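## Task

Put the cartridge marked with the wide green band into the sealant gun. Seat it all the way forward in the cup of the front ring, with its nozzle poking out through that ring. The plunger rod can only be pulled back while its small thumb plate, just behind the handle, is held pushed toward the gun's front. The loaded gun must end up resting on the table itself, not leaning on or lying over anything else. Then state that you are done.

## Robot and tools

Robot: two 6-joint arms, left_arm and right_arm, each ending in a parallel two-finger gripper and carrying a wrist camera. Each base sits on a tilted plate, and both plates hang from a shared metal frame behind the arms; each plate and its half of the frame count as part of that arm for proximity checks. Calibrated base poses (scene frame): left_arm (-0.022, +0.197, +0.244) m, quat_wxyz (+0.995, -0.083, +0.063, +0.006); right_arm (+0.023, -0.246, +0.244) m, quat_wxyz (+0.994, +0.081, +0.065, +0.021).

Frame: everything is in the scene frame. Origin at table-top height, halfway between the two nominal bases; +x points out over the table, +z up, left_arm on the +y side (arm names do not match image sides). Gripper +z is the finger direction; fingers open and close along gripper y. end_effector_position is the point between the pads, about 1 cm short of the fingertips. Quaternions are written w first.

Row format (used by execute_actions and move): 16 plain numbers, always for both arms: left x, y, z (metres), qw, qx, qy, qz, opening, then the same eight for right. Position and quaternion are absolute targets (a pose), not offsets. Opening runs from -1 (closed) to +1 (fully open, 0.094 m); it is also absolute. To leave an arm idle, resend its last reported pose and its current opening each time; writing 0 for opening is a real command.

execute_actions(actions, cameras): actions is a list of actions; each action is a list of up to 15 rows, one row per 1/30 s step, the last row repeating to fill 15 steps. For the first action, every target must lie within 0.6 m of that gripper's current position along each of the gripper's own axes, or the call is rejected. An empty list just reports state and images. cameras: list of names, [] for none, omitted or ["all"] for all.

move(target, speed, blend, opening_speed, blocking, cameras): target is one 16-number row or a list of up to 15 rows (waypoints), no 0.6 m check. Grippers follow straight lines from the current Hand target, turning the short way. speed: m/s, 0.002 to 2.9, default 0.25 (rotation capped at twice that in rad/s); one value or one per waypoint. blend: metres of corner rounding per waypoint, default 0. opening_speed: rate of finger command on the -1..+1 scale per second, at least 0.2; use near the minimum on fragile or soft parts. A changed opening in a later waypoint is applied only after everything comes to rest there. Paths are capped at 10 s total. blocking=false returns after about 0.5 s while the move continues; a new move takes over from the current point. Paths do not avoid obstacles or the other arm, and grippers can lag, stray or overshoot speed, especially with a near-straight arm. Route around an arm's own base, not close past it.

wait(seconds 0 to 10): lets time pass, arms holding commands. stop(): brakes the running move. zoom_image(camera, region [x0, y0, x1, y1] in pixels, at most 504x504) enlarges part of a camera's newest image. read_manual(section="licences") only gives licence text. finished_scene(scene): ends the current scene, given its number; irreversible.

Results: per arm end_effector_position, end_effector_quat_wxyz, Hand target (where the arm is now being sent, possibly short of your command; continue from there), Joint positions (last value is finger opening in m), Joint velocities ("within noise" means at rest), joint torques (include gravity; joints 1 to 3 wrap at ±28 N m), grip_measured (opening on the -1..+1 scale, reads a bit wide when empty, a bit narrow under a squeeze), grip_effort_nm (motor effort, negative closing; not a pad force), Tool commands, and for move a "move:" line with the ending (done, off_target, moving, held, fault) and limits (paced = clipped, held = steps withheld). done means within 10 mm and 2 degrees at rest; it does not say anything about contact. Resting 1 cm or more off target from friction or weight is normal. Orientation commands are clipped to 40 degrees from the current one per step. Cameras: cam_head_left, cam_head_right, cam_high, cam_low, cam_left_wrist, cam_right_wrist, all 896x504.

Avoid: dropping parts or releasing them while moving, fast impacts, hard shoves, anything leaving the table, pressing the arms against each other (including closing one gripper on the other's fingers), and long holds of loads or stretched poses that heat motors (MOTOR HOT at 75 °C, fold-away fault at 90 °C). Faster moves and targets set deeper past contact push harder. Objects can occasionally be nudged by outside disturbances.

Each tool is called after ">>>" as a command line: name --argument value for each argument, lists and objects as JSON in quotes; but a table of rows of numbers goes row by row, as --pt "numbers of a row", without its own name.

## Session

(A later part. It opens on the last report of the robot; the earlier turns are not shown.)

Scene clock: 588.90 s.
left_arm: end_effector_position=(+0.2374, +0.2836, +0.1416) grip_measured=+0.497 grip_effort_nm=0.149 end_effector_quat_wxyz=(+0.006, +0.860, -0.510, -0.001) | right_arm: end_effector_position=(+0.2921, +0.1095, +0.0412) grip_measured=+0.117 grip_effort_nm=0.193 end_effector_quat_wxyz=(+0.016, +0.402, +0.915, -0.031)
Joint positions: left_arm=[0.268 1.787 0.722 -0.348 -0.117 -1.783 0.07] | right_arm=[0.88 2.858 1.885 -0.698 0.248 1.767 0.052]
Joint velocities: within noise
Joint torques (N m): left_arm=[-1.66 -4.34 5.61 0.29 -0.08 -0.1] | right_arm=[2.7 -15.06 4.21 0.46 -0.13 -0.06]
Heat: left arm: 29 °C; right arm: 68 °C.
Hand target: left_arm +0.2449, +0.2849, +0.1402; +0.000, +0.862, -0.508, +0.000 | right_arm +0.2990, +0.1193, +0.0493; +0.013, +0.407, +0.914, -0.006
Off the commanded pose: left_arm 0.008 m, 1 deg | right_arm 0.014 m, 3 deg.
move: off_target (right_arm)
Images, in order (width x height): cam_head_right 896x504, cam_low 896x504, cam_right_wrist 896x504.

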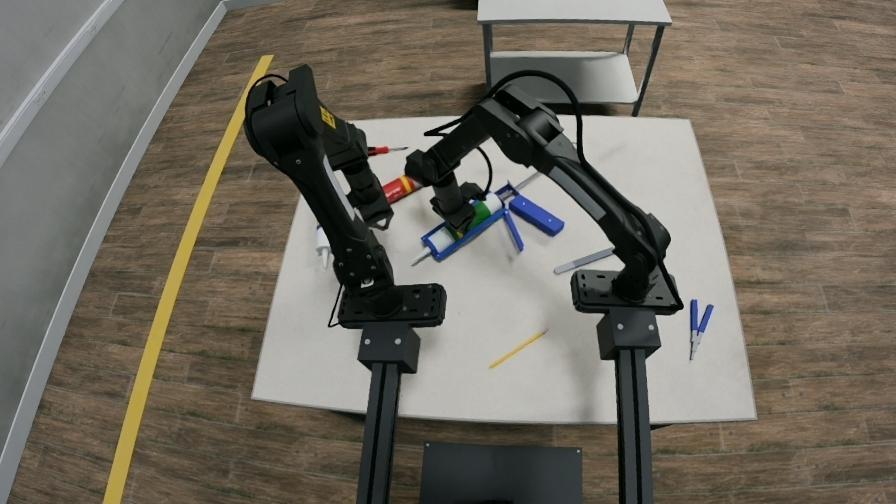

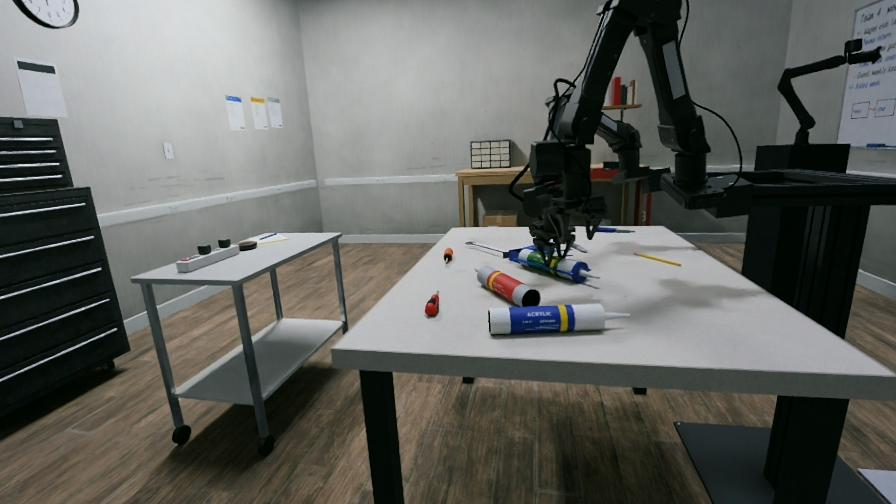

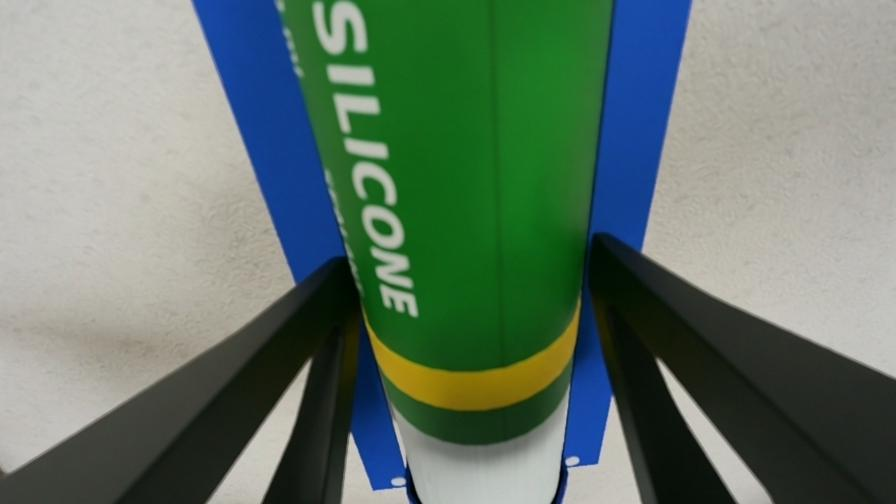

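>>> move --pt "0.245 0.285 0.14 0 -0.8616 0.5075 0 0.5 0.297 0.118 0.12 0.0131 0.4066 0.9135 -0.0058 0.12" --pt "0.245 0.285 0.14 0 -0.8616 0.5075 0 0.5 0.30 0.09 0.19 0 0.4066 0.9136 0 1.0" --speed 0.12 --cameras '["cam_left_wrist","cam_right_wrist","cam_head_right"]'

>>> zoom_image --camera "cam_left_wrist" --region '[250, 130, 550, 430]'

>>> zoom_image --camera "cam_right_wrist" --region '[300, 0, 700, 300]'

Scene clock: 594.53 s.
left_arm: end_effector_position=(+0.2374, +0.2836, +0.1416) grip_measured=+0.497 grip_effort_nm=0.144 end_effector_quat_wxyz=(+0.006, +0.860, -0.510, -0.001) | right_arm: end_effector_position=(+0.2999, +0.0922, +0.1755) grip_measured=+0.997 grip_effort_nm=0.178 end_effector_quat_wxyz=(+0.001, +0.408, +0.913, -0.003)
Joint positions: left_arm=[0.268 1.787 0.722 -0.348 -0.117 -1.783 0.07] | right_arm=[0.887 2.466 1.72 -0.879 0.205 1.776 0.094]
Joint velocities: within noise
Joint torques (N m): left_arm=[-1.59 -4.34 5.63 0.28 -0.07 -0.08] | right_arm=[2.78 -15.21 5.26 -0.07 -0.02 0]
Heat: left arm: 29 °C; right arm: 68 °C.
Hand target: left_arm +0.2449, +0.2849, +0.1402; +0.000, +0.862, -0.508, +0.000 | right_arm +0.3001, +0.0901, +0.1895; +0.000, +0.407, +0.914, +0.000
Off the commanded pose: left_arm 0.008 m, 1 deg | right_arm 0.015 m, 0 deg.
move: off_target (right_arm); target 2's new opening was sent with right_arm's hand 0.015 m and 0 deg from that target
Images, in order (width x height): cam_head_right 896x504, cam_left_wrist 896x504, cam_right_wrist 896x504.

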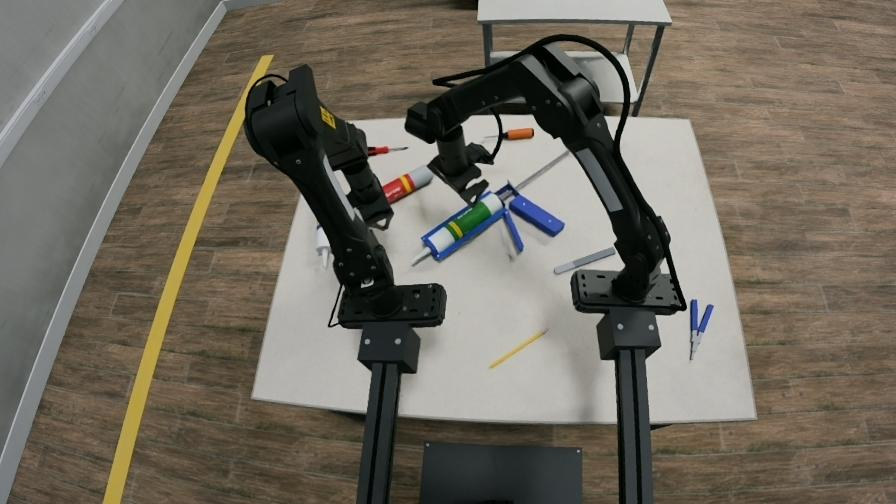

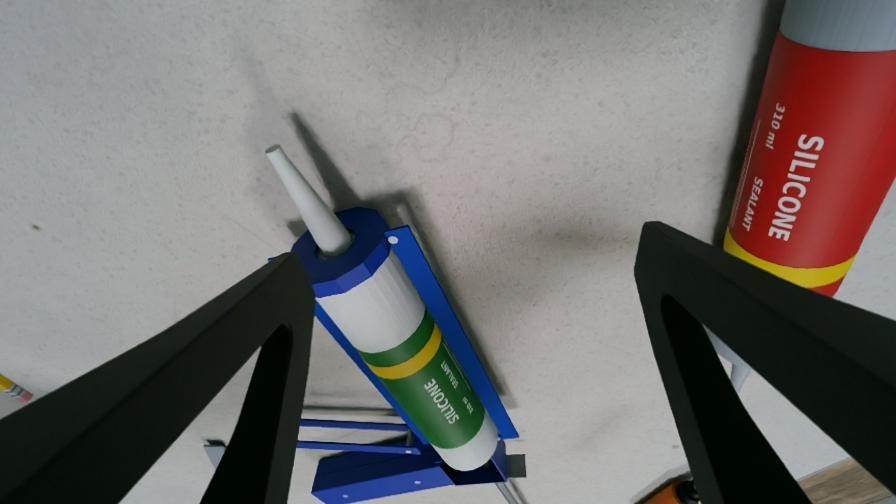

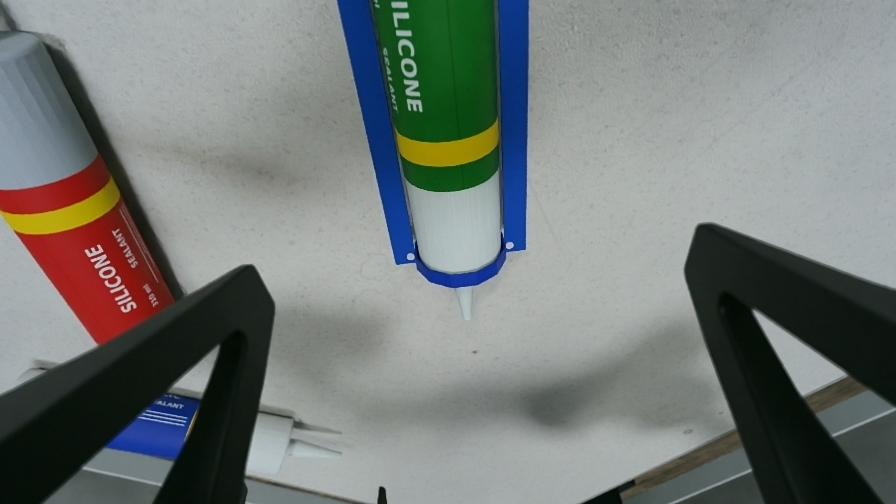

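Scaled by 1.680 from the camera's 896x504 image, which has a finer 1280x720 frame.

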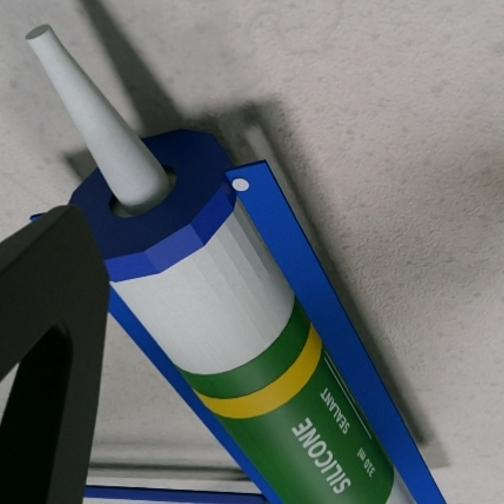

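Scaled by 1.260 from the camera's 896x504 image, which has a finer 1280x720 frame.

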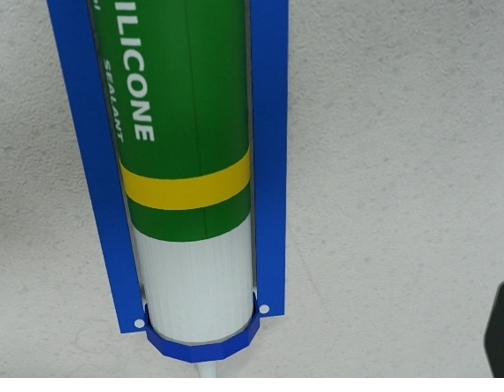

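>>> move --pt "0.245 0.285 0.14 0 -0.8616 0.5075 0 0.5 0.301 0.110 0.09 0 0.4066 0.9136 0 0.2" --pt "0.245 0.285 0.14 0 -0.8616 0.5075 0 0.5 0.301 0.113 0.0515 0 0.4066 0.9136 0 0.2" --speed 0.1 --cameras '["cam_right_wrist"]'

Scene clock: 617.67 s.
left_arm: end_effector_position=(+0.2374, +0.2836, +0.1416) grip_measured=+0.497 grip_effort_nm=0.144 end_effector_quat_wxyz=(+0.006, +0.860, -0.510, -0.001) | right_arm: end_effector_position=(+0.2940, +0.1078, +0.0531) grip_measured=+0.203 grip_effort_nm=-0.125 end_effector_quat_wxyz=(-0.002, +0.402, +0.915, -0.011)
Joint positions: left_arm=[0.268 1.787 0.722 -0.348 -0.117 -1.783 0.07] | right_arm=[0.862 2.791 1.805 -0.65 0.205 1.742 0.057]
Joint velocities: within noise
Joint torques (N m): left_arm=[-1.66 -4.31 5.89 0.31 -0.08 -0.1] | right_arm=[2.36 -11.89 6.83 0.3 0 -0.02]
Heat: left arm: 29 °C; right arm: 70 °C.
Hand target: left_arm +0.2449, +0.2849, +0.1402; +0.000, +0.862, -0.508, +0.000 | right_arm +0.3009, +0.1129, +0.0517; +0.000, +0.407, +0.914, +0.000
Off the commanded pose: left_arm 0.008 m, 1 deg | right_arm 0.009 m, 1 deg.
move: done
Images, in order (width x height): cam_right_wrist 896x504.

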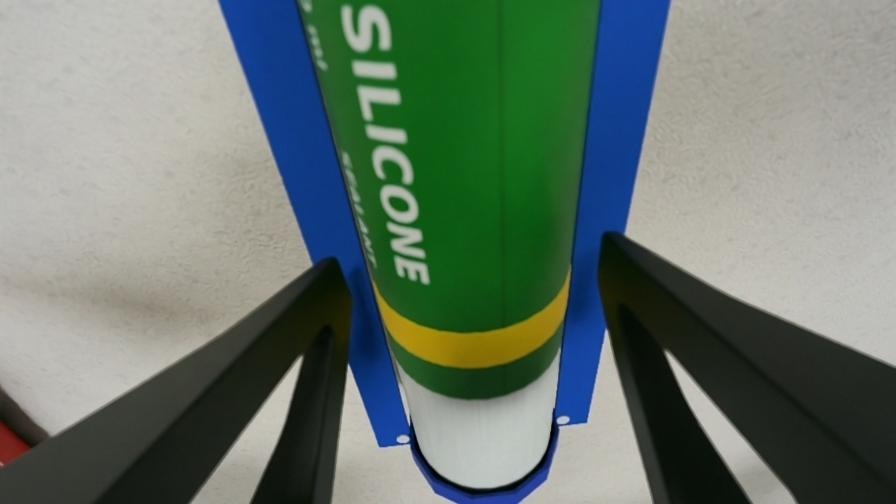

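>>> zoom_image --camera "cam_right_wrist" --region '[380, 380, 600, 504]'

Scaled by 2.291 from the camera's 896x504 image, which has a finer 1280x720 frame.

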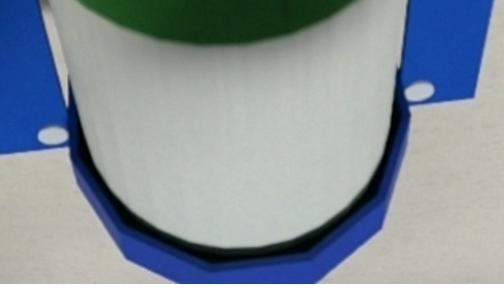

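>>> move --pt "0.245 0.285 0.14 0 -0.8616 0.5075 0 0.5 0.301 0.113 0.041 0 0.4066 0.9136 0 0.2" --pt "0.245 0.285 0.14 0 -0.8616 0.5075 0 0.5 0.301 0.113 0.041 0 0.4066 0.9136 0 -0.1" --speed 0.08 --opening_speed 0.8 --cameras '["cam_left_wrist","cam_right_wrist"]'

>>> zoom_image --camera "cam_left_wrist" --region '[250, 130, 550, 430]'

Scene clock: 624.13 s.
left_arm: end_effector_position=(+0.2374, +0.2836, +0.1416) grip_measured=+0.497 grip_effort_nm=0.149 end_effector_quat_wxyz=(+0.006, +0.860, -0.510, -0.001) | right_arm: end_effector_position=(+0.2940, +0.1079, +0.0440) grip_measured=-0.055 grip_effort_nm=-1.004 end_effector_quat_wxyz=(-0.002, +0.402, +0.916, -0.010)
Joint positions: left_arm=[0.268 1.787 0.722 -0.348 -0.117 -1.783 0.07] | right_arm=[0.858 2.815 1.814 -0.632 0.205 1.737 0.044]
Joint velocities: within noise
Joint torques (N m): left_arm=[-1.52 -4.46 5.67 0.32 -0.1 -0.09] | right_arm=[2.26 -11.52 7.01 0.32 0.01 -0.01]
Heat: left arm: 29 °C; right arm: 68 °C.
Hand target: left_arm +0.2449, +0.2849, +0.1402; +0.000, +0.862, -0.508, +0.000 | right_arm +0.3009, +0.1127, +0.0411; +0.000, +0.407, +0.914, +0.000
Off the commanded pose: left_arm 0.008 m, 1 deg | right_arm 0.009 m, 1 deg.
move: done
Images, in order (width x height): cam_left_wrist 896x504, cam_right_wrist 896x504.

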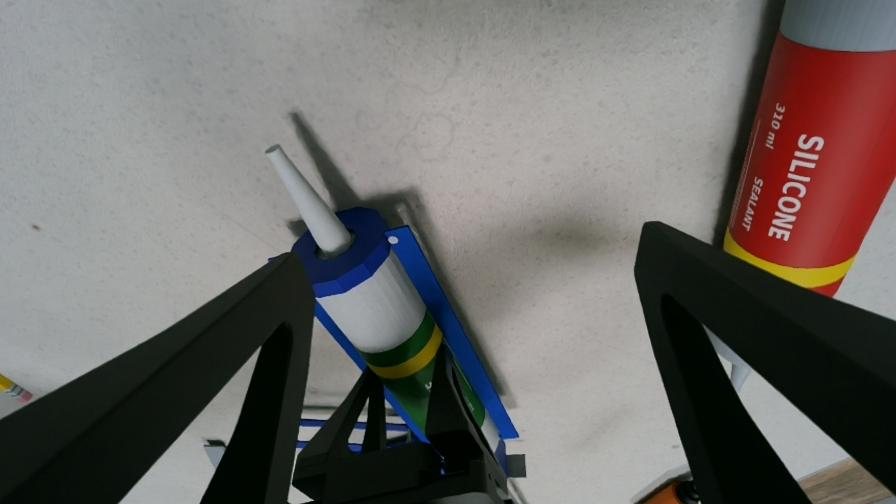

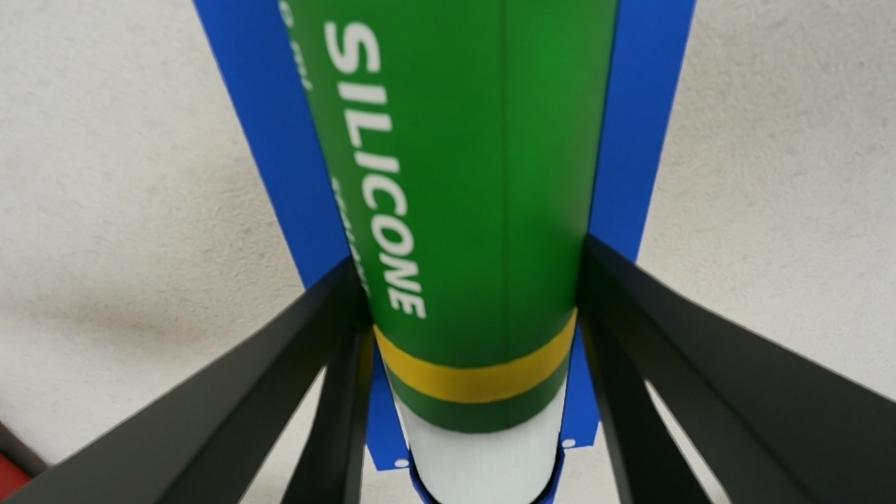

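Scaled by 1.680 from the camera's 896x504 image, which has a finer 1280x720 frame.

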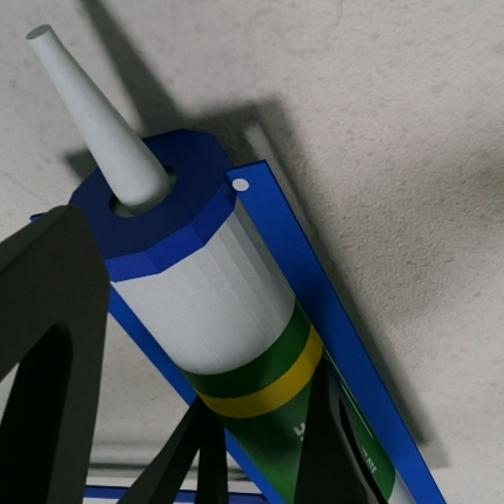

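Gripped on the upper half. Push forward along f.

>>> move --target '[0.245,0.285,0.14,0,-0.8616,0.5075,0,0.5,0.289,0.127,0.042,0,0.4066,0.9136,0,-0.1]' --speed 0.04 --cameras '["cam_left_wrist"]'

>>> zoom_image --camera "cam_left_wrist" --region '[250, 130, 550, 430]'

Scene clock: 626.90 s.
left_arm: end_effector_position=(+0.2374, +0.2836, +0.1416) grip_measured=+0.497 grip_effort_nm=0.144 end_effector_quat_wxyz=(+0.006, +0.860, -0.510, -0.001) | right_arm: end_effector_position=(+0.2935, +0.1115, +0.0441) grip_measured=-0.056 grip_effort_nm=-1.004 end_effector_quat_wxyz=(-0.002, +0.407, +0.913, -0.013)
Joint positions: left_arm=[0.268 1.787 0.722 -0.348 -0.117 -1.783 0.07] | right_arm=[0.865 2.83 1.845 -0.657 0.206 1.756 0.044]
Joint velocities: within noise
Joint torques (N m): left_arm=[-1.69 -4.33 5.61 0.32 -0.07 -0.11] | right_arm=[5.26 -11.18 7.21 0.36 -0.02 0.18]
Heat: left arm: 29 °C; right arm: 67 °C.
Hand target: left_arm +0.2449, +0.2849, +0.1402; +0.000, +0.862, -0.508, +0.000 | right_arm +0.2888, +0.1265, +0.0425; +0.000, +0.407, +0.914, +0.000
Off the commanded pose: left_arm 0.008 m, 1 deg | right_arm 0.016 m, 2 deg.
move: off_target (right_arm)
Images, in order (width x height): cam_left_wrist 896x504.

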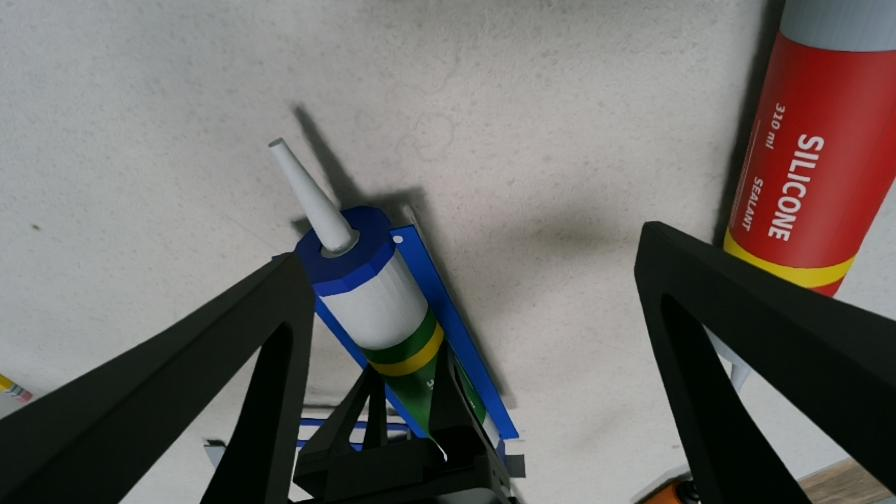

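Scaled by 1.680 from the camera's 896x504 image, which has a finer 1280x720 frame.

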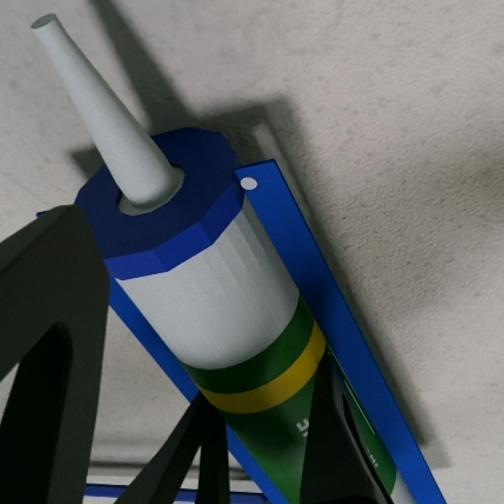

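>>> move --target '[0.245,0.285,0.14,0,-0.8616,0.5075,0,0.5,0.276,0.141,0.042,0,0.4066,0.9136,0,-0.1]' --speed 0.04 --cameras '["cam_left_wrist"]'

>>> zoom_image --camera "cam_left_wrist" --region '[250, 130, 550, 430]'

Scene clock: 629.90 s.
left_arm: end_effector_position=(+0.2374, +0.2836, +0.1416) grip_measured=+0.497 grip_effort_nm=0.144 end_effector_quat_wxyz=(+0.006, +0.860, -0.510, -0.001) | right_arm: end_effector_position=(+0.2863, +0.1245, +0.0443) grip_measured=-0.056 grip_effort_nm=-1.009 end_effector_quat_wxyz=(+0.006, +0.411, +0.911, -0.011)
Joint positions: left_arm=[0.268 1.787 0.722 -0.348 -0.117 -1.783 0.07] | right_arm=[0.9 2.855 1.887 -0.673 0.219 1.799 0.044]
Joint velocities: left_arm=[-0.002 0.002 0.012 -0.007 -0.081 -0.154 0.001] | right_arm=[within noise]
Joint torques (N m): left_arm=[-1.59 -4.37 5.75 0.32 -0.07 -0.1] | right_arm=[5.65 -11.14 7.24 0.28 -0.16 0.17]
Heat: left arm: 29 °C; right arm: 66 °C.
Hand target: left_arm +0.2449, +0.2849, +0.1402; +0.000, +0.862, -0.508, +0.000 | right_arm +0.2756, +0.1403, +0.0424; +0.000, +0.406, +0.914, +0.000
Off the commanded pose: left_arm 0.008 m, 1 deg | right_arm 0.020 m, 2 deg.
move: off_target (right_arm)
Images, in order (width x height): cam_left_wrist 896x504.

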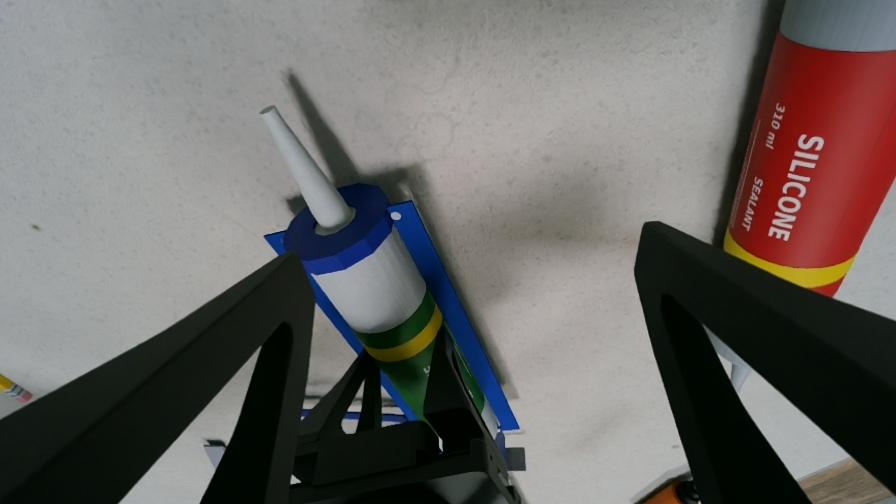

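Scaled by 1.680 from the camera's 896x504 image, which has a finer 1280x720 frame.

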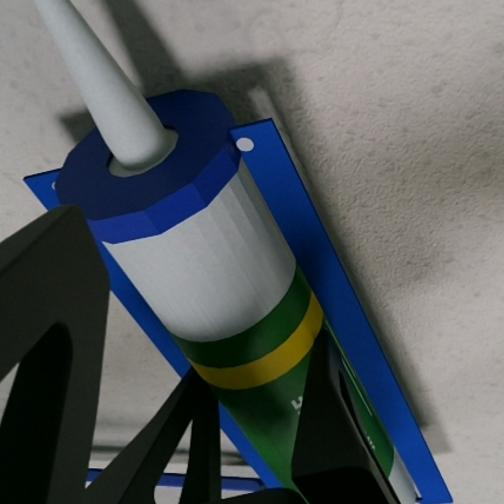

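>>> zoom_image --camera "cam_left_wrist" --region '[280, 170, 420, 290]'

Scaled by 3.600 from the camera's 896x504 image, which has a finer 1280x720 frame.

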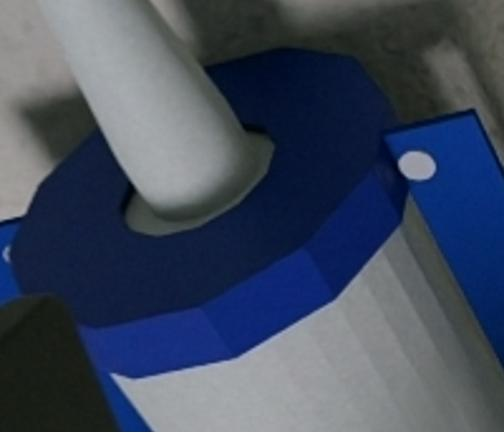

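>>> move --pt "0.245 0.285 0.14 0 -0.8616 0.5075 0 0.5 0.286 0.128 0.044 0 0.4066 0.9136 0 -0.1" --pt "0.245 0.285 0.14 0 -0.8616 0.5075 0 0.5 0.286 0.128 0.044 0 0.4066 0.9136 0 0.25" --speed 0.05 --opening_speed 0.6 --cameras '["cam_right_wrist"]'

>>> move --pt "0.245 0.285 0.20 0 -0.8616 0.5075 0 0.5 0.286 0.127 0.12 0 0.4066 0.9136 0 0.25" --pt "0.20 0.30 0.28 0 -0.8616 0.5075 0 0.5 0.28 0.0 0.22 0 0.4066 0.9136 0 0.25" --speed 0.15 --blend '[0.03,0]'

>>> zoom_image --camera "cam_head_right" --region '[380, 150, 600, 280]'

>>> zoom_image --camera "cam_low" --region '[460, 220, 620, 310]'

Scene clock: 638.40 s.
left_arm: end_effector_position=(+0.2374, +0.2836, +0.1416) grip_measured=+0.497 grip_effort_nm=0.149 end_effector_quat_wxyz=(+0.006, +0.860, -0.510, -0.001) | right_arm: end_effector_position=(+0.2836, +0.1255, +0.0421) grip_measured=+0.247 grip_effort_nm=0.173 end_effector_quat_wxyz=(+0.000, +0.405, +0.914, -0.008)
Joint positions: left_arm=[0.268 1.787 0.722 -0.348 -0.117 -1.783 0.07] | right_arm=[0.9 2.855 1.876 -0.657 0.205 1.785 0.059]
Joint velocities: within noise
Joint torques (N m): left_arm=[-1.58 -4.48 5.72 0.31 -0.1 -0.1] | right_arm=[2.8 -13.64 4.53 0.34 -0.01 -0.02]
Heat: left arm: 29 °C; right arm: 64 °C.
Hand target: left_arm +0.2449, +0.2849, +0.1402; +0.000, +0.862, -0.508, +0.000 | right_arm +0.2860, +0.1281, +0.0441; +0.000, +0.407, +0.914, +0.000
Off the commanded pose: left_arm 0.008 m, 1 deg | right_arm 0.004 m, 1 deg.
move: done
Images, in order (width x height): cam_right_wrist 896x504.

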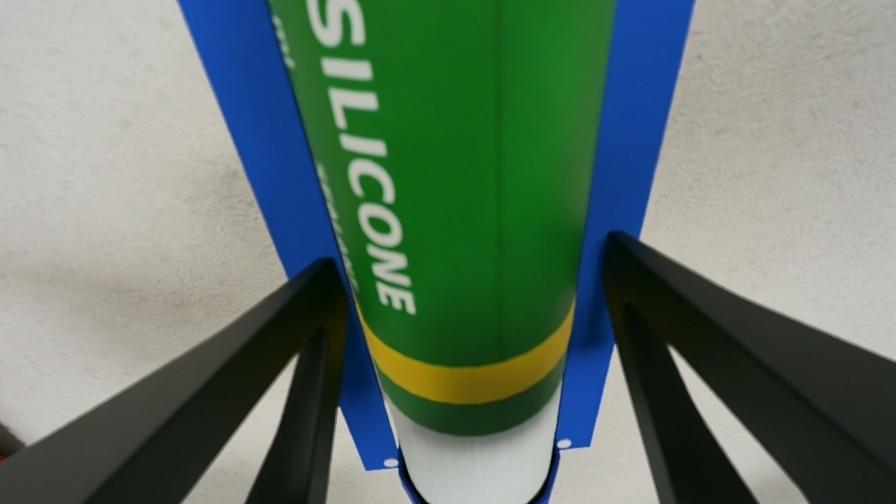

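Scene clock: 640.73 s.
left_arm: end_effector_position=(+0.1952, +0.2946, +0.2675) grip_measured=+0.497 grip_effort_nm=0.144 end_effector_quat_wxyz=(+0.013, +0.861, -0.508, -0.010) | right_arm: end_effector_position=(+0.2797, +0.0057, +0.2113) grip_measured=+0.247 grip_effort_nm=0.168 end_effector_quat_wxyz=(-0.002, +0.405, +0.914, +0.001)
Joint positions: left_arm=[0.297 1.304 0.817 -0.944 -0.117 -1.762 0.07] | right_arm=[0.81 2.104 1.284 -0.782 0.202 1.69 0.059]
Joint velocities: within noise
Joint torques (N m): left_arm=[0.05 -5.83 8.57 -0.03 0.01 0.13] | right_arm=[1.83 -12.03 5 -0.03 0.06 0.01]
Heat: left arm: 29 °C; right arm: 65 °C.
Hand target: left_arm +0.1998, +0.2999, +0.2795; +0.000, +0.862, -0.507, +0.000 | right_arm +0.2800, +0.0001, +0.2197; +0.000, +0.407, +0.914, +0.000
Off the commanded pose: left_arm 0.014 m, 2 deg | right_arm 0.010 m, 0 deg.
move: off_target (left_arm)

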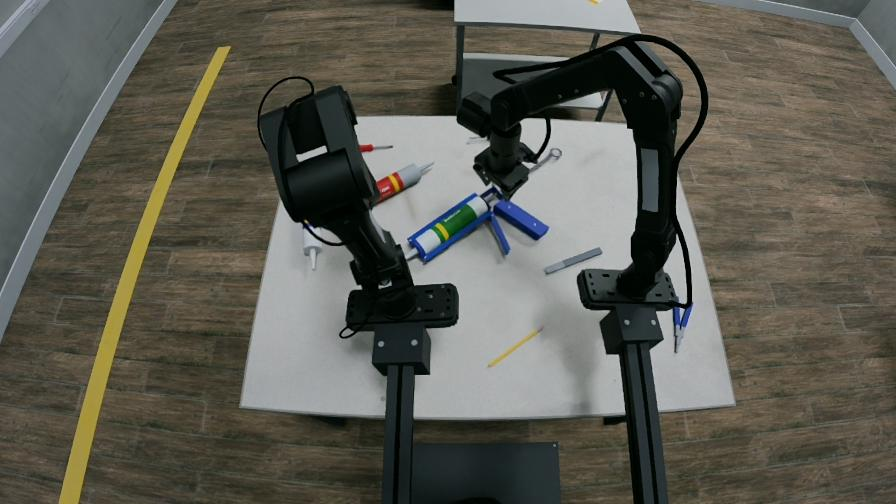

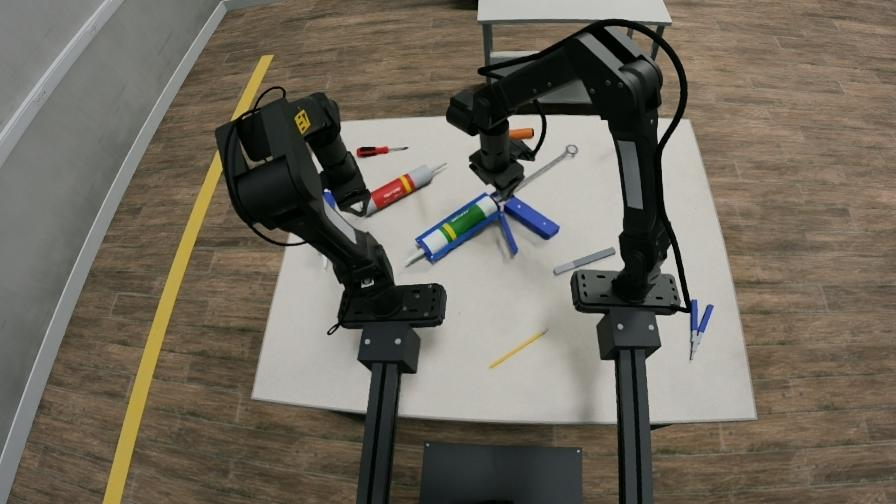

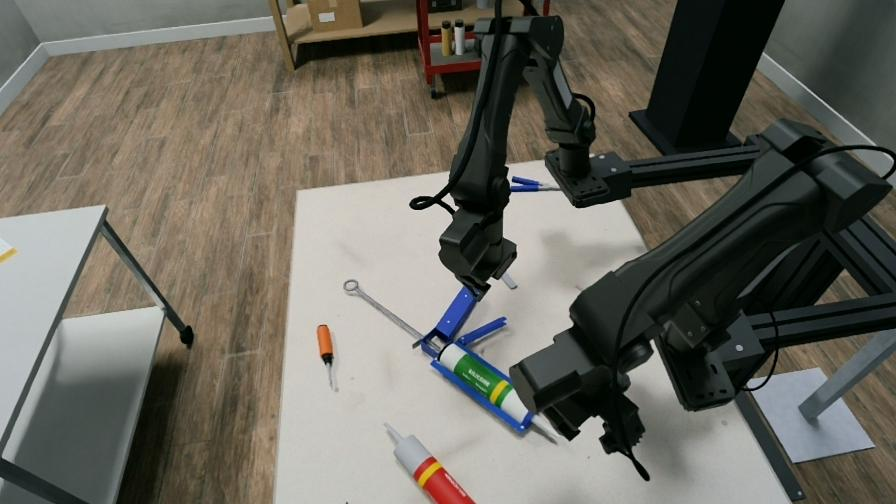

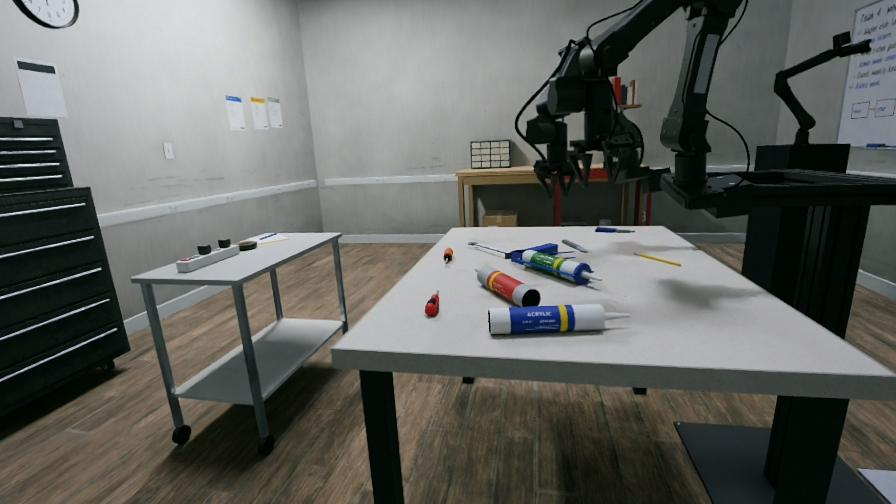

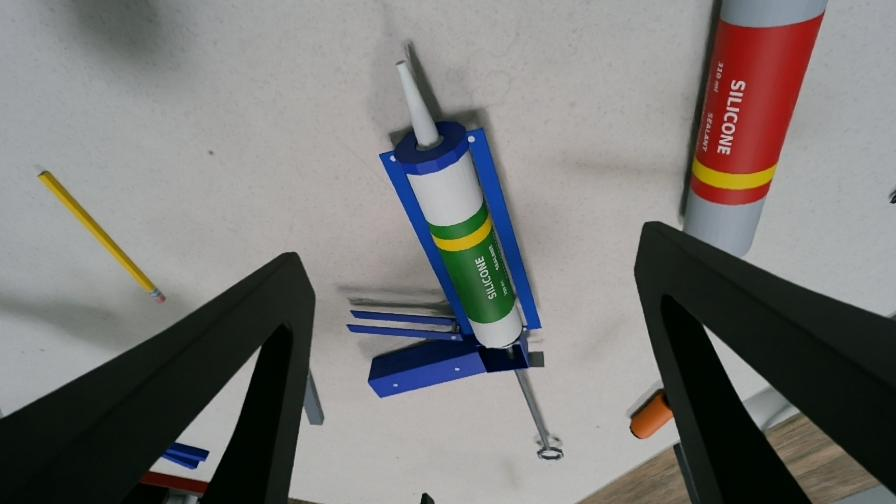

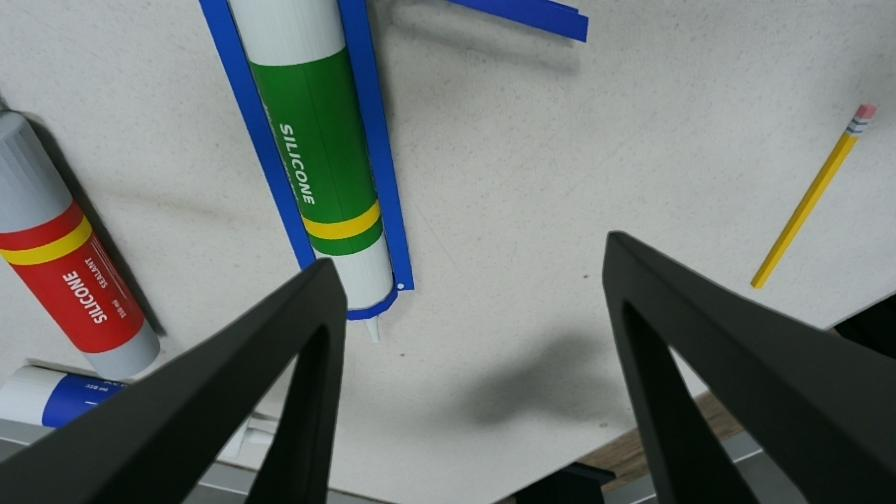

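Scaled by 2.291 from the camera's 896x504 image, which has a finer 1280x720 frame.

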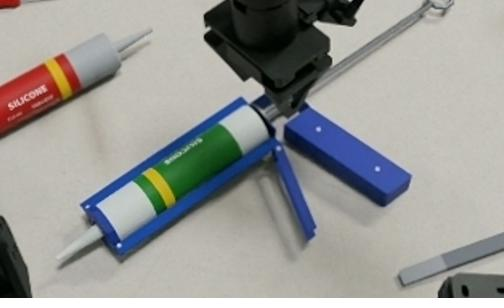

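Scaled by 3.150 from the camera's 896x504 image, which has a finer 1280x720 frame.

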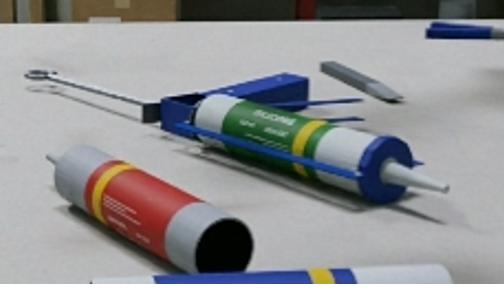

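>>> zoom_image --camera "cam_left_wrist" --region '[360, 50, 580, 400]'

Scaled by 1.440 from the camera's 896x504 image, which has a finer 1280x720 frame.

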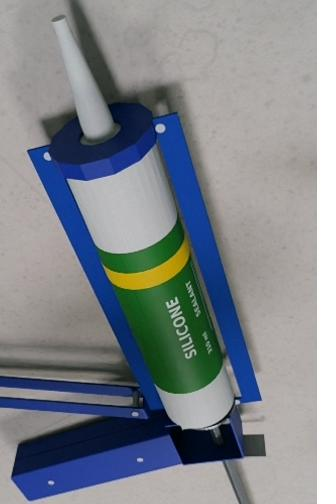

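>>> zoom_image --camera "cam_head_left" --region '[440, 170, 540, 240]'

>>> zoom_image --camera "cam_low" --region '[505, 235, 605, 295]'

>>> zoom_image --camera "cam_high" --region '[400, 320, 520, 420]'

Scaled by 5.040 from the camera's 896x504 image, which has a finer 1280x720 frame.

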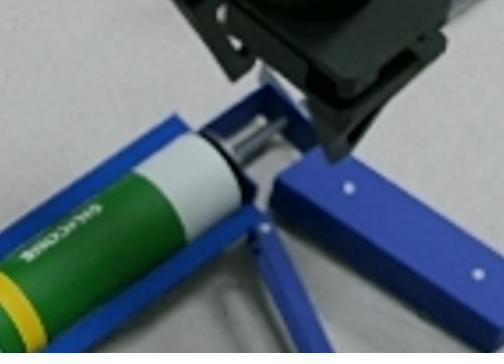

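Scaled by 5.040 from the camera's 896x504 image, which has a finer 1280x720 frame.

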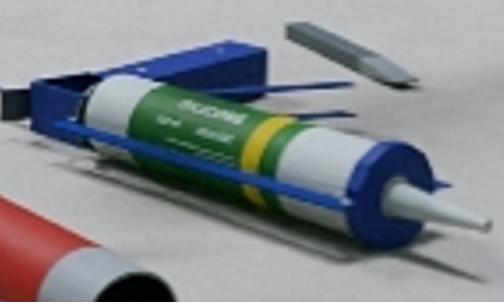

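Scaled by 4.200 from the camera's 896x504 image, which has a finer 1280x720 frame.

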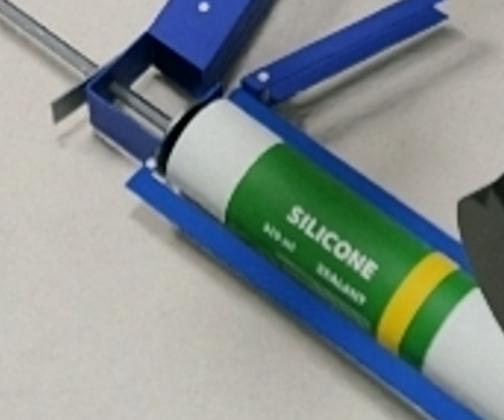

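The green-band cartridge is fully seated in the gun's front cup and the gun is lying flat on the table. I'm ending the scene.

>>> finished_scene --scene 2

The scene is finished: the task was done.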